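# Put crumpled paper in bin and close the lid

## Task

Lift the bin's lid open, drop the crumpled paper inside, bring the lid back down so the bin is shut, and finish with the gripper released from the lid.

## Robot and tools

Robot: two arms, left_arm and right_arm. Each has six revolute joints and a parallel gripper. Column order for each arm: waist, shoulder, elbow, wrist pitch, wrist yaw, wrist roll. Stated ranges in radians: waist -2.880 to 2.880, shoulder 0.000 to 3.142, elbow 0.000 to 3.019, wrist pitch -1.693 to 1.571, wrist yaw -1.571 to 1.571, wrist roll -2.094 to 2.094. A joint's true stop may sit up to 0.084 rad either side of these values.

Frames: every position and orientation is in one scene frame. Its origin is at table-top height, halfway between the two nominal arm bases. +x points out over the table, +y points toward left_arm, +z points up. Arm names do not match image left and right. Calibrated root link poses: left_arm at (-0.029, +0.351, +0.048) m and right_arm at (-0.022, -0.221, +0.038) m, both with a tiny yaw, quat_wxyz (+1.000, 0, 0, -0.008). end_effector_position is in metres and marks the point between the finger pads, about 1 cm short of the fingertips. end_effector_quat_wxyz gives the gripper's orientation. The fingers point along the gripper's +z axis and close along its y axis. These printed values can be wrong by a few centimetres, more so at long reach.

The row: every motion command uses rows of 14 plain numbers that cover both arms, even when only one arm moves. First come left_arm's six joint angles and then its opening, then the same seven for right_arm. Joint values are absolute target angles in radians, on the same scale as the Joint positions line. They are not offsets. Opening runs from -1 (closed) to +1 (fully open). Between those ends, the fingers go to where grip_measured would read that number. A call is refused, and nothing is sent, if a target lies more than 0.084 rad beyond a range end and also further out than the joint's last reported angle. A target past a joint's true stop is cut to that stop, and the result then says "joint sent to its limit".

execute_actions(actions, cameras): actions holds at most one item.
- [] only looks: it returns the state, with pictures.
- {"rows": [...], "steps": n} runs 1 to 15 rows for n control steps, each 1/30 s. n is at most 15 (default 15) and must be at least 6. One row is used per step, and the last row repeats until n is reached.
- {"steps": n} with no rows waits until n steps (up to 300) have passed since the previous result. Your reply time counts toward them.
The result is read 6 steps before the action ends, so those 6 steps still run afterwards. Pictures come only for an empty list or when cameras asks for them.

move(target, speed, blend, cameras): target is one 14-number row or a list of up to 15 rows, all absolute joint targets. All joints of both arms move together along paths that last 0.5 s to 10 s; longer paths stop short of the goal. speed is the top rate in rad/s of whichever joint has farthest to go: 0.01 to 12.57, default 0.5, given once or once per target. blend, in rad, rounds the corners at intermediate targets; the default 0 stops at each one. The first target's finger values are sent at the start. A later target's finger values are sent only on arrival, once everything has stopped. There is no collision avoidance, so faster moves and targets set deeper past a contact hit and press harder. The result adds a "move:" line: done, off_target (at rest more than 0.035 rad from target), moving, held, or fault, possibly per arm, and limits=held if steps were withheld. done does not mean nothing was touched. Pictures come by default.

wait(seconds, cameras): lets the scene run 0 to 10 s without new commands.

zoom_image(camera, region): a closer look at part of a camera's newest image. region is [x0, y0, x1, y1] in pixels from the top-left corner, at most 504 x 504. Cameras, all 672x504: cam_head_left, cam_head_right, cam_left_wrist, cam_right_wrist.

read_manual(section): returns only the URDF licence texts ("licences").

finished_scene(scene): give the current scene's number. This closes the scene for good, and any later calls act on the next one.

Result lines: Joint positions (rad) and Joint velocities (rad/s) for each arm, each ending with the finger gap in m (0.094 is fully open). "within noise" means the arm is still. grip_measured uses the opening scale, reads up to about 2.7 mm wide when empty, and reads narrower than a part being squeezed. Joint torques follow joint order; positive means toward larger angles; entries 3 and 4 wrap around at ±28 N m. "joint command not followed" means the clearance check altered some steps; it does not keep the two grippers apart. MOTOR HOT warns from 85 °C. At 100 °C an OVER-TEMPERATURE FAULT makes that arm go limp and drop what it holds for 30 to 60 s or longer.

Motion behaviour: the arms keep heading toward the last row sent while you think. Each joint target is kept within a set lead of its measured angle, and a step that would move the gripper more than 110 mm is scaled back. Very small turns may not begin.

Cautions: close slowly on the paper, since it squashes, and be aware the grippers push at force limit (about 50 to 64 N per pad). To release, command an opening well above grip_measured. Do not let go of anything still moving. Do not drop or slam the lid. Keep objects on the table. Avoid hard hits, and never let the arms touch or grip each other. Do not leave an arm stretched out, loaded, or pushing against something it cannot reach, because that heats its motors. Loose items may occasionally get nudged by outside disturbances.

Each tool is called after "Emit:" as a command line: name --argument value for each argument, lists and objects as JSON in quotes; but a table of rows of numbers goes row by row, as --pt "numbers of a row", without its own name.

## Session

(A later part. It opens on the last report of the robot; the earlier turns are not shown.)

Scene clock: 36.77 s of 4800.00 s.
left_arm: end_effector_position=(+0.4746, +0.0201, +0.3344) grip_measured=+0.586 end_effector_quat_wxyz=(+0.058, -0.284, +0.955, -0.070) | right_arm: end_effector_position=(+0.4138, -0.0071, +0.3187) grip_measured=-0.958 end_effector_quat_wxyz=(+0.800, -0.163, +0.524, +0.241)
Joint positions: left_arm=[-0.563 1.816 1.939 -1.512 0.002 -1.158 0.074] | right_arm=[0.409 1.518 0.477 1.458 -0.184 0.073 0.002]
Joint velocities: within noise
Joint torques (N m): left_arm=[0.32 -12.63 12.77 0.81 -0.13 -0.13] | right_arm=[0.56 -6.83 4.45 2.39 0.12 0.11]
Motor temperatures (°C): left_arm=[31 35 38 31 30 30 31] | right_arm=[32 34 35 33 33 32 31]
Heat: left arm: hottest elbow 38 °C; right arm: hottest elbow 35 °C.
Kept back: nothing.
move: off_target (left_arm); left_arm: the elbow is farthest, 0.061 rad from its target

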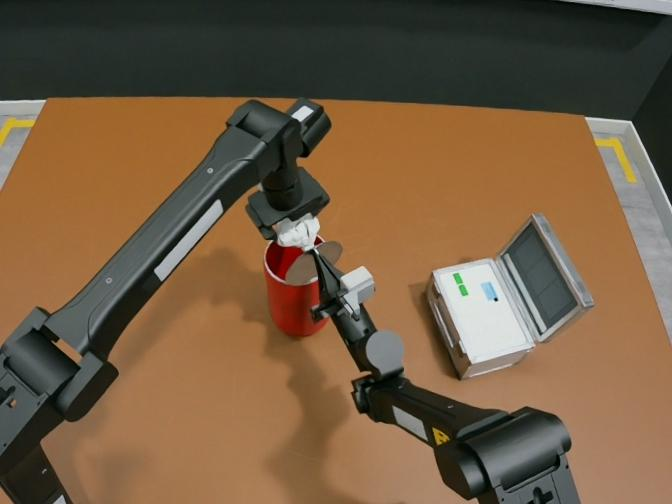

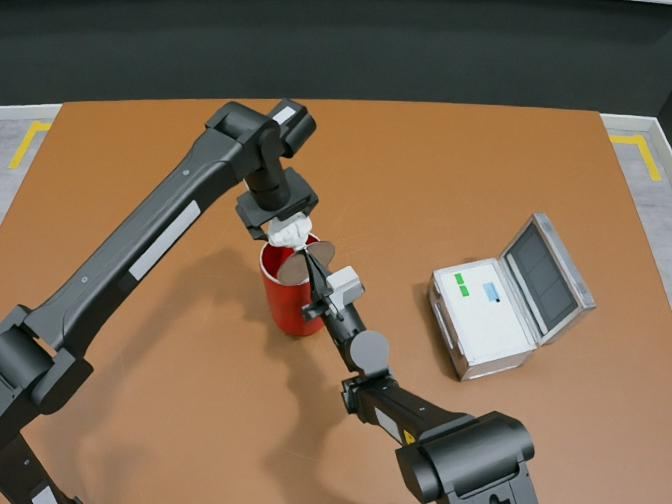

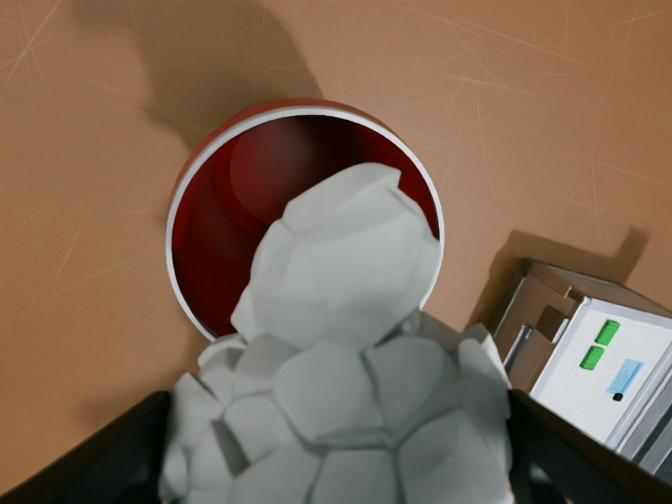

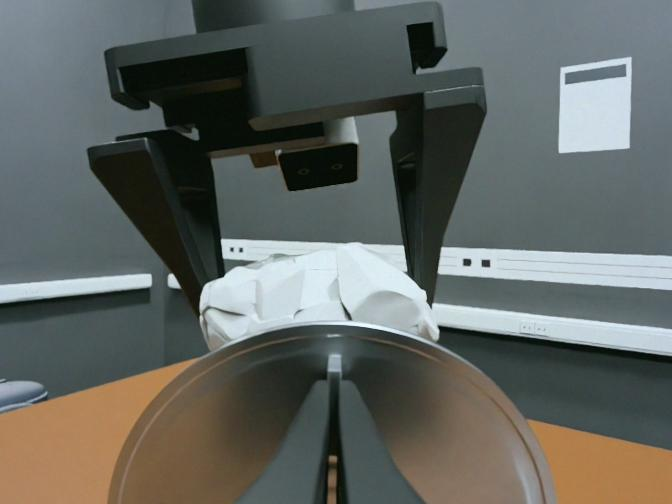

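Emit:
move --target '[-0.55,1.845,1.75,-1.308,0,-1.17,0.3,0.402,1.515,0.48,1.49,-0.181,0.083,-1]' --speed 0.2

Emit:
zoom_image --camera "cam_head_left" --region '[160, 80, 440, 360]'

Scene clock: 41.13 s of 4800.00 s.
left_arm: end_effector_position=(+0.4788, +0.0174, +0.2529) grip_measured=+0.586 end_effector_quat_wxyz=(+0.053, -0.284, +0.955, -0.065) | right_arm: end_effector_position=(+0.4138, -0.0071, +0.3187) grip_measured=-0.958 end_effector_quat_wxyz=(+0.800, -0.163, +0.524, +0.241)
Joint positions: left_arm=[-0.563 1.835 1.753 -1.32 0.002 -1.159 0.074] | right_arm=[0.409 1.518 0.477 1.458 -0.184 0.073 0.002]
Joint velocities: within noise
Joint torques (N m): left_arm=[2.02 -12.98 7.76 1.5 -0.13 -0.12] | right_arm=[0.5 -6.77 4.46 2.35 0.11 0.11]
Motor temperatures (°C): left_arm=[31 36 38 31 30 30 31] | right_arm=[32 34 35 33 33 32 31]
Heat: left arm: hottest elbow 38 °C; right arm: hottest elbow 35 °C.
Kept back: nothing.
move: done

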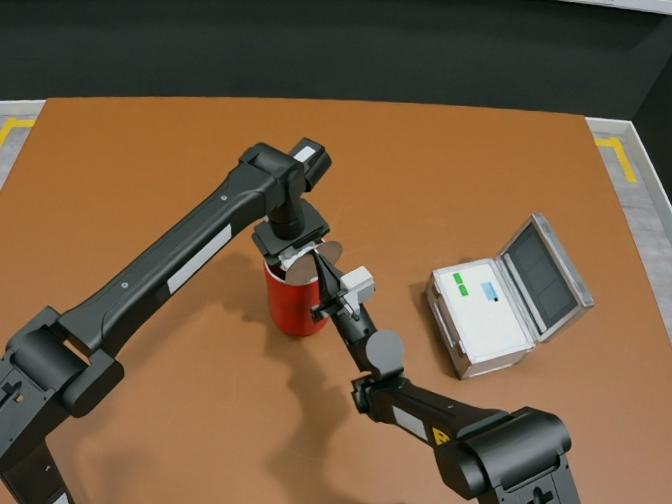

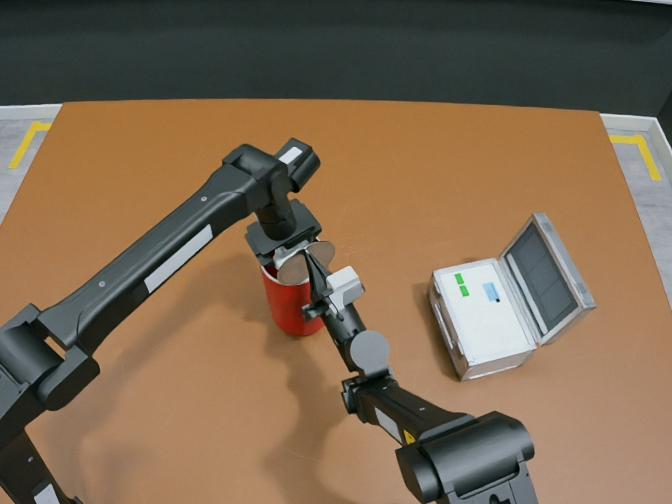

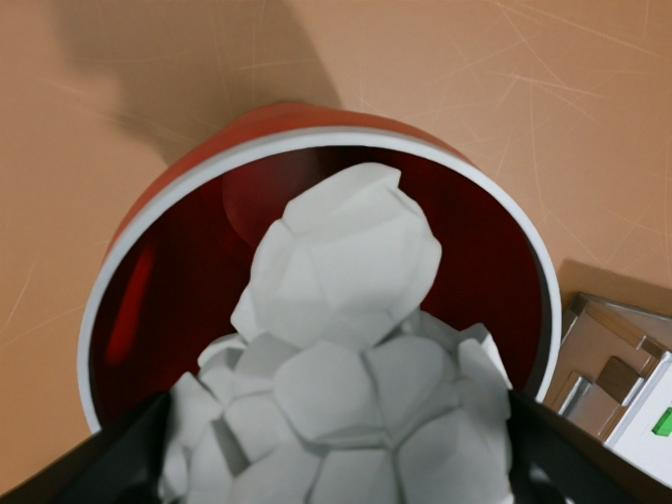

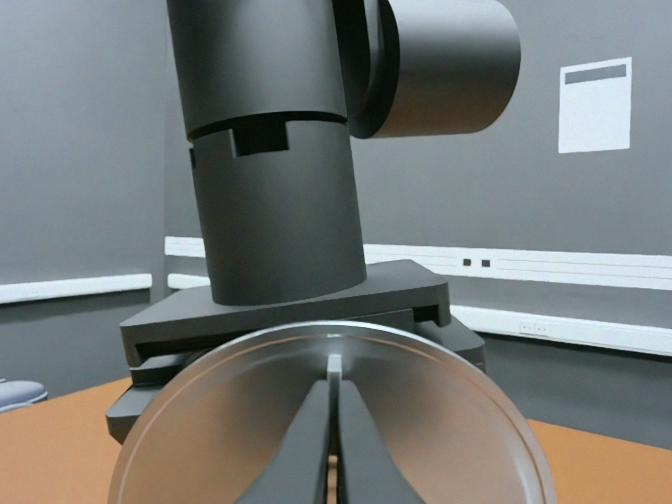

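Scaled by 1.800 from the camera's 672x504 image, which has a finer 960x720 frame.

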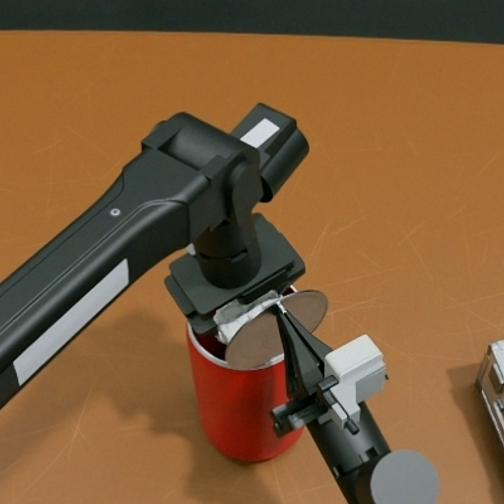

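Emit:
move --target '[-0.555,1.84,1.75,-1.315,0,-1.17,0.8,0.402,1.515,0.48,1.49,-0.181,0.083,-1]' --cameras '["cam_left_wrist"]'

Scene clock: 42.07 s of 4800.00 s.
left_arm: end_effector_position=(+0.4788, +0.0173, +0.2529) grip_measured=+0.798 end_effector_quat_wxyz=(+0.053, -0.284, +0.955, -0.065) | right_arm: end_effector_position=(+0.4138, -0.0072, +0.3187) grip_measured=-0.958 end_effector_quat_wxyz=(+0.800, -0.162, +0.524, +0.241)
Joint positions: left_arm=[-0.563 1.835 1.753 -1.32 0.002 -1.159 0.084] | right_arm=[0.409 1.518 0.477 1.458 -0.183 0.073 0.002]
Joint velocities: within noise
Joint torques (N m): left_arm=[1.73 -13.51 7.79 1.21 -0.12 -0.11] | right_arm=[0.56 -6.77 4.46 2.39 0.11 0.1]
Motor temperatures (°C): left_arm=[31 36 38 31 30 30 31] | right_arm=[32 34 35 33 33 32 31]
Heat: left arm: hottest elbow 38 °C; right arm: hottest elbow 35 °C.
Kept back: nothing.
move: done
Images, in order (width x height): cam_left_wrist 672x504.

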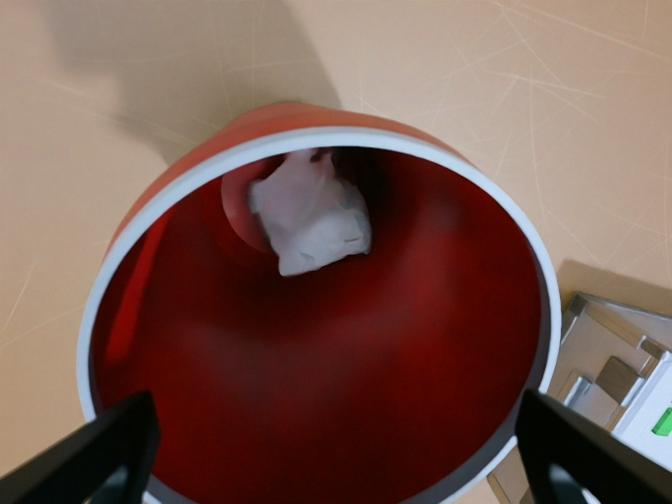

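Retract the left arm, then close the lid along the reversed path.

Emit:
move --pt "-0.555 1.82 2.0 -1.515 0 -1.17 0.8 0.402 1.515 0.48 1.49 -0.181 0.083 -1" --pt "-0.1 1.6 1.8 -1.5 0 -0.6 0.8 0.402 1.515 0.48 1.49 -0.181 0.083 -1" --speed '[0.3,0.6]' --blend 0.04 --cameras '[]'

Emit:
move --pt "-0.1 1.6 1.8 -1.5 0 -0.6 0.8 0.406 1.34 0.54 1.06 -0.19 0.042 -1" --pt "-0.1 1.6 1.8 -1.5 0 -0.6 0.8 0.416 1.235 0.66 0.585 -0.185 -0.006 -1" --pt "-0.1 1.6 1.8 -1.5 0 -0.6 0.8 0.434 1.24 0.86 0.094 -0.159 -0.057 -1" --speed 0.3 --blend 0.04

Scene clock: 46.47 s of 4800.00 s.
left_arm: end_effector_position=(+0.5138, +0.2862, +0.3801) grip_measured=+0.798 end_effector_quat_wxyz=(+0.112, -0.243, +0.963, -0.044) | right_arm: end_effector_position=(+0.4138, -0.0072, +0.3187) grip_measured=-0.958 end_effector_quat_wxyz=(+0.800, -0.162, +0.524, +0.241)
Joint positions: left_arm=[-0.101 1.63 1.804 -1.503 0.001 -0.612 0.084] | right_arm=[0.409 1.518 0.477 1.458 -0.183 0.073 0.002]
Joint velocities: within noise
Joint torques (N m): left_arm=[0.97 -13.22 7.79 1.31 -0.07 0.09] | right_arm=[0.5 -6.71 4.48 2.4 0.12 0.11]
Motor temperatures (°C): left_arm=[31 36 38 31 30 30 31] | right_arm=[32 34 35 33 33 32 31]
Heat: left arm: hottest elbow 38 °C; right arm: hottest elbow 35 °C.
Kept back: nothing.
move: done
No camera images: "cameras" was empty.

Scene clock: 51.70 s of 4800.00 s.
left_arm: end_effector_position=(+0.5137, +0.2862, +0.3800) grip_measured=+0.798 end_effector_quat_wxyz=(+0.112, -0.242, +0.963, -0.044) | right_arm: end_effector_position=(+0.4631, +0.0207, +0.3074) grip_measured=-0.958 end_effector_quat_wxyz=(+0.557, -0.231, +0.779, +0.170)
Joint positions: left_arm=[-0.101 1.63 1.804 -1.503 0.001 -0.611 0.084] | right_arm=[0.428 1.247 0.808 0.107 -0.164 -0.048 0.002]
Joint velocities: within noise
Joint torques (N m): left_arm=[0.91 -13.1 7.75 1.29 -0.07 0.08] | right_arm=[1.67 -7.18 10.78 1.09 0.12 -0.05]
Motor temperatures (°C): left_arm=[31 36 37 31 30 30 31] | right_arm=[32 34 35 33 33 32 31]
Heat: left arm: hottest elbow 37 °C; right arm: hottest elbow 35 °C.
Kept back: nothing.
move: off_target (right_arm); right_arm: the elbow is farthest, 0.052 rad from its target

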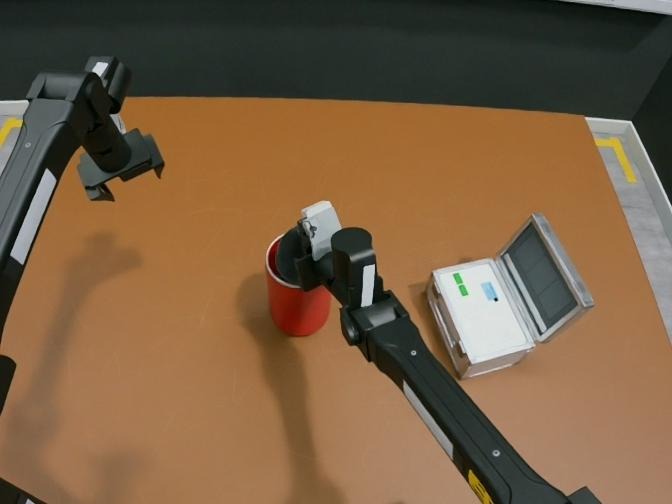

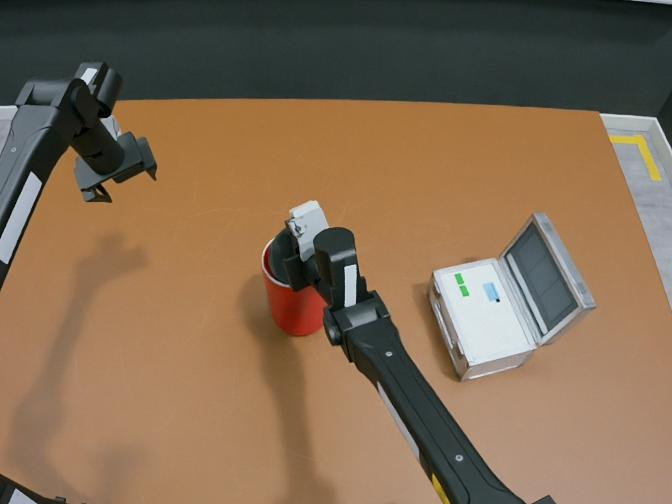

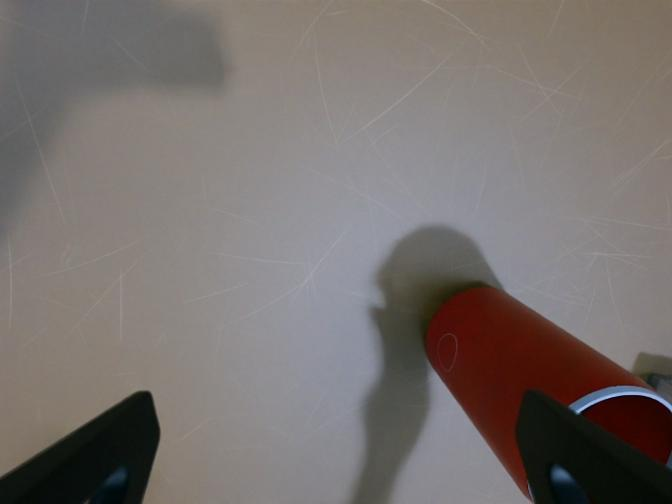

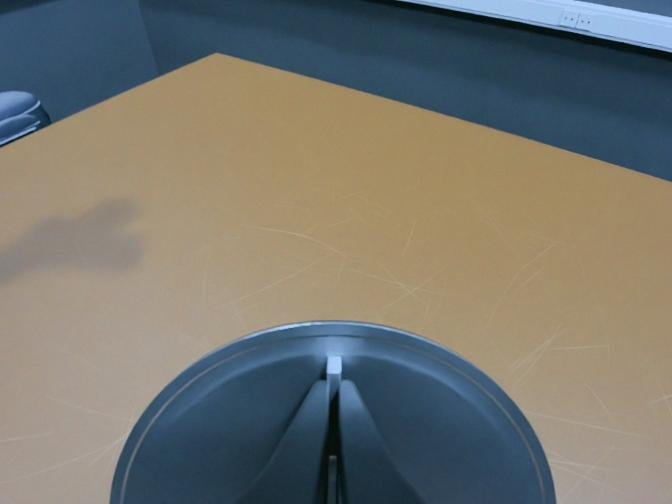

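Emit:
move --pt "-0.1 1.6 1.8 -1.5 0 -0.6 0.8 0.455 1.345 1.085 -0.33 -0.122 -0.09 -1" --pt "-0.1 1.6 1.8 -1.5 0 -0.6 0.8 0.473 1.495 1.31 -0.705 -0.08 -0.108 -1" --pt "-0.1 1.6 1.8 -1.5 0 -0.6 0.8 0.487 1.68 1.54 -1.06 -0.042 -0.118 -1" --speed '[0.3,0.3,0.2]' --blend 0.04 --cameras '["cam_right_wrist"]'

Emit:
move --target '[-0.1,1.6,1.8,-1.5,0,-0.6,0.8,0.487,1.7,1.515,-1.065,-0.042,-0.118,-1]' --speed 0.1 --cameras '["cam_right_wrist"]'

Scene clock: 56.97 s of 4800.00 s.
left_arm: end_effector_position=(+0.5137, +0.2862, +0.3800) grip_measured=+0.798 end_effector_quat_wxyz=(+0.112, -0.242, +0.963, -0.044) | right_arm: end_effector_position=(+0.4992, +0.0471, +0.2438) grip_measured=-0.958 end_effector_quat_wxyz=(+0.171, -0.281, +0.943, +0.054)
Joint positions: left_arm=[-0.101 1.63 1.804 -1.503 0.001 -0.611 0.084] | right_arm=[0.479 1.663 1.492 -1.042 -0.046 -0.108 0.002]
Joint velocities: within noise
Joint torques (N m): left_arm=[0.97 -13.45 7.77 1.29 -0.08 0.1] | right_arm=[1.73 -11.34 10.36 0.1 0.1 -0.08]
Motor temperatures (°C): left_arm=[31 36 37 31 30 30 30] | right_arm=[32 34 36 33 33 32 31]
Heat: left arm: hottest elbow 37 °C; right arm: hottest elbow 36 °C.
Kept back: nothing.
move: off_target (right_arm); right_arm: the elbow is farthest, 0.048 rad from its target
Images, in order (width x height): cam_right_wrist 672x504.

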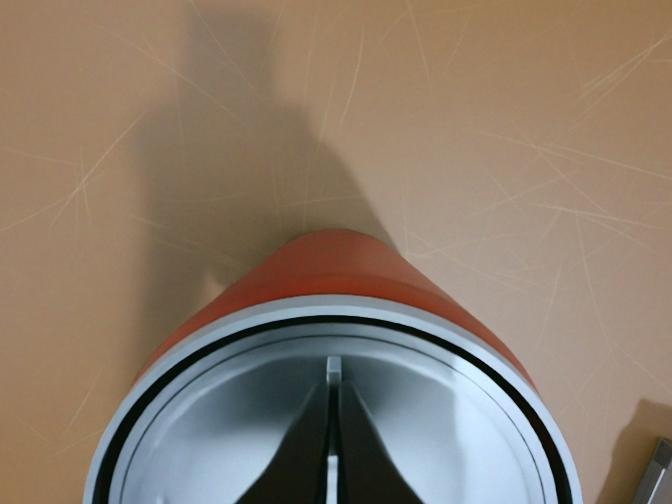

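Scene clock: 57.67 s of 4800.00 s.
left_arm: end_effector_position=(+0.5137, +0.2862, +0.3800) grip_measured=+0.798 end_effector_quat_wxyz=(+0.112, -0.242, +0.963, -0.044) | right_arm: end_effector_position=(+0.4991, +0.0470, +0.2411) grip_measured=-0.958 end_effector_quat_wxyz=(+0.168, -0.281, +0.943, +0.053)
Joint positions: left_arm=[-0.101 1.63 1.804 -1.503 0.001 -0.611 0.084] | right_arm=[0.479 1.668 1.492 -1.044 -0.046 -0.108 0.002]
Joint velocities: within noise
Joint torques (N m): left_arm=[1.08 -13.27 7.73 1.25 -0.05 0.08] | right_arm=[1.9 -10.34 8.69 -0.13 0.09 -0.06]
Motor temperatures (°C): left_arm=[31 36 37 31 30 30 30] | right_arm=[32 34 36 33 33 32 31]
Heat: left arm: hottest elbow 37 °C; right arm: hottest elbow 36 °C.
Kept back: nothing.
move: done
Images, in order (width x height): cam_right_wrist 672x504.

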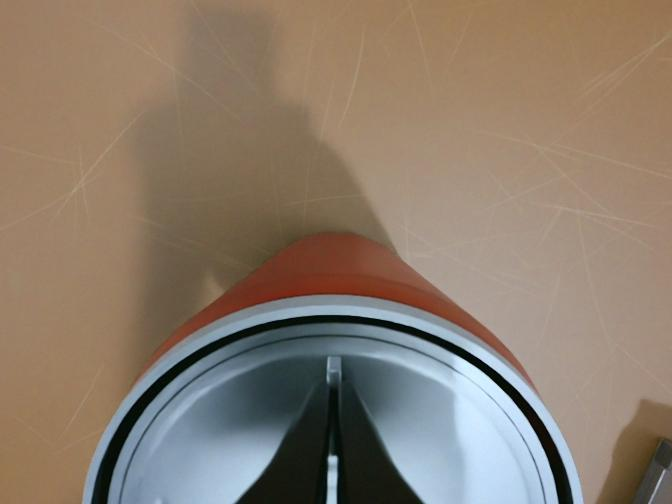

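Emit:
move --pt "-0.1 1.6 1.8 -1.5 0 -0.6 0.8 0.484 1.68 1.51 -1.06 -0.045 -0.11 -0.4" --pt "-0.1 1.6 1.8 -1.5 0 -0.6 0.8 0.484 1.64 1.66 -1.15 -0.045 -0.11 -0.3" --pt "-0.1 1.6 1.8 -1.5 0 -0.6 0.8 0.45 1.15 1.0 -0.6 0 0 0" --speed '[0.1,0.2,0.6]'

Emit:
zoom_image --camera "cam_head_left" --region '[200, 180, 420, 360]'

Scene clock: 62.83 s of 4800.00 s.
left_arm: end_effector_position=(+0.5137, +0.2862, +0.3800) grip_measured=+0.798 end_effector_quat_wxyz=(+0.112, -0.242, +0.963, -0.044) | right_arm: end_effector_position=(+0.4175, -0.0135, +0.3103) grip_measured=-0.003 end_effector_quat_wxyz=(+0.378, -0.206, +0.899, +0.084)
Joint positions: left_arm=[-0.101 1.63 1.804 -1.503 0.001 -0.611 0.084] | right_arm=[0.458 1.163 1.005 -0.618 -0.003 -0.009 0.047]
Joint velocities: within noise
Joint torques (N m): left_arm=[0.97 -13.16 7.77 1.24 -0.07 0.1] | right_arm=[0.44 -7.06 7.1 1.85 0.1 0.09]
Motor temperatures (°C): left_arm=[31 36 37 31 30 30 30] | right_arm=[32 34 37 33 33 32 31]
Heat: left arm: hottest elbow 37 °C; right arm: hottest elbow 37 °C.
Kept back: nothing.
move: done; target 2's new numbers were sent with right_arm's elbow 0.062 rad from that target

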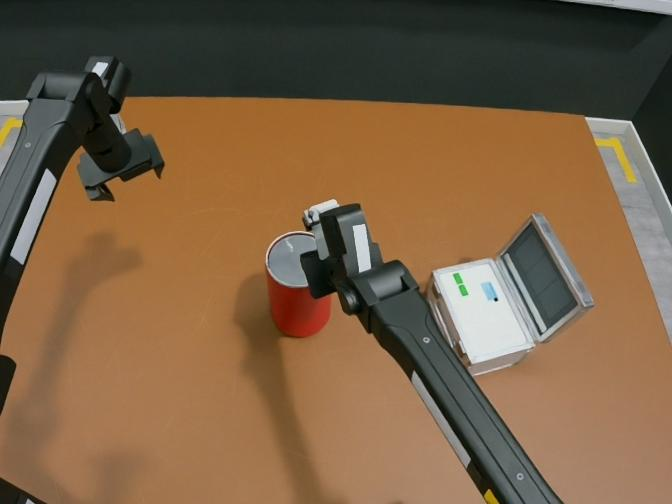

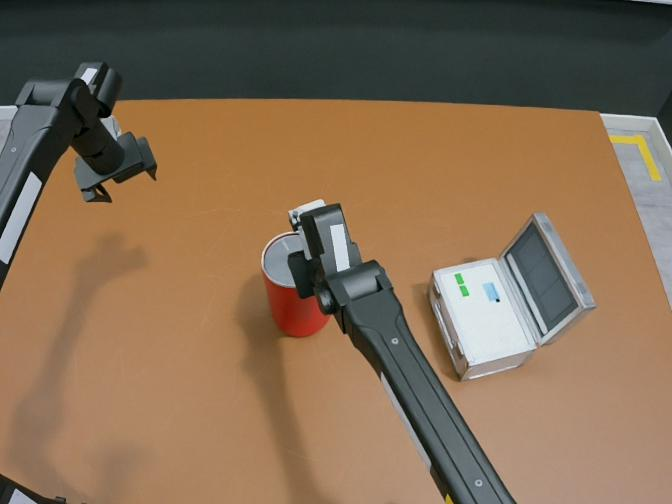

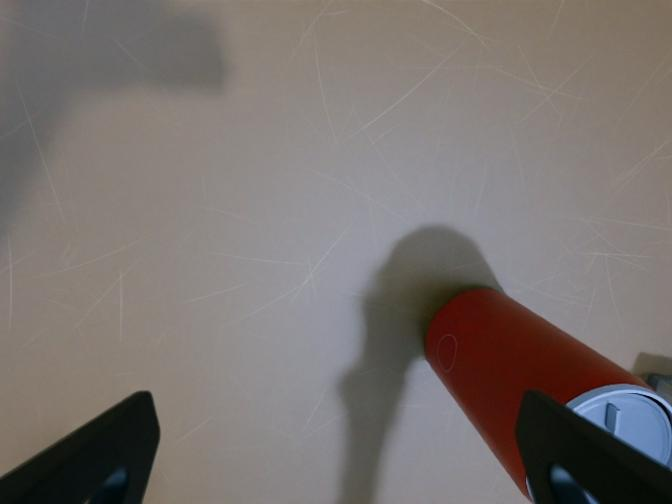

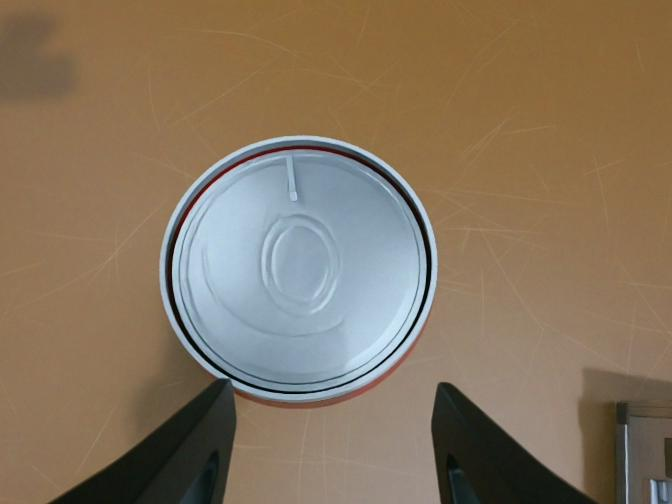

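Scaled by 2.291 from the camera's 672x504 image, which has a finer 960x720 frame.

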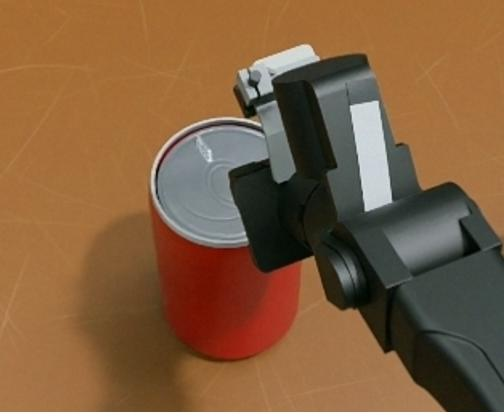

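Closed.

Emit:
finished_scene --scene 2

The scene is finished: the task was done.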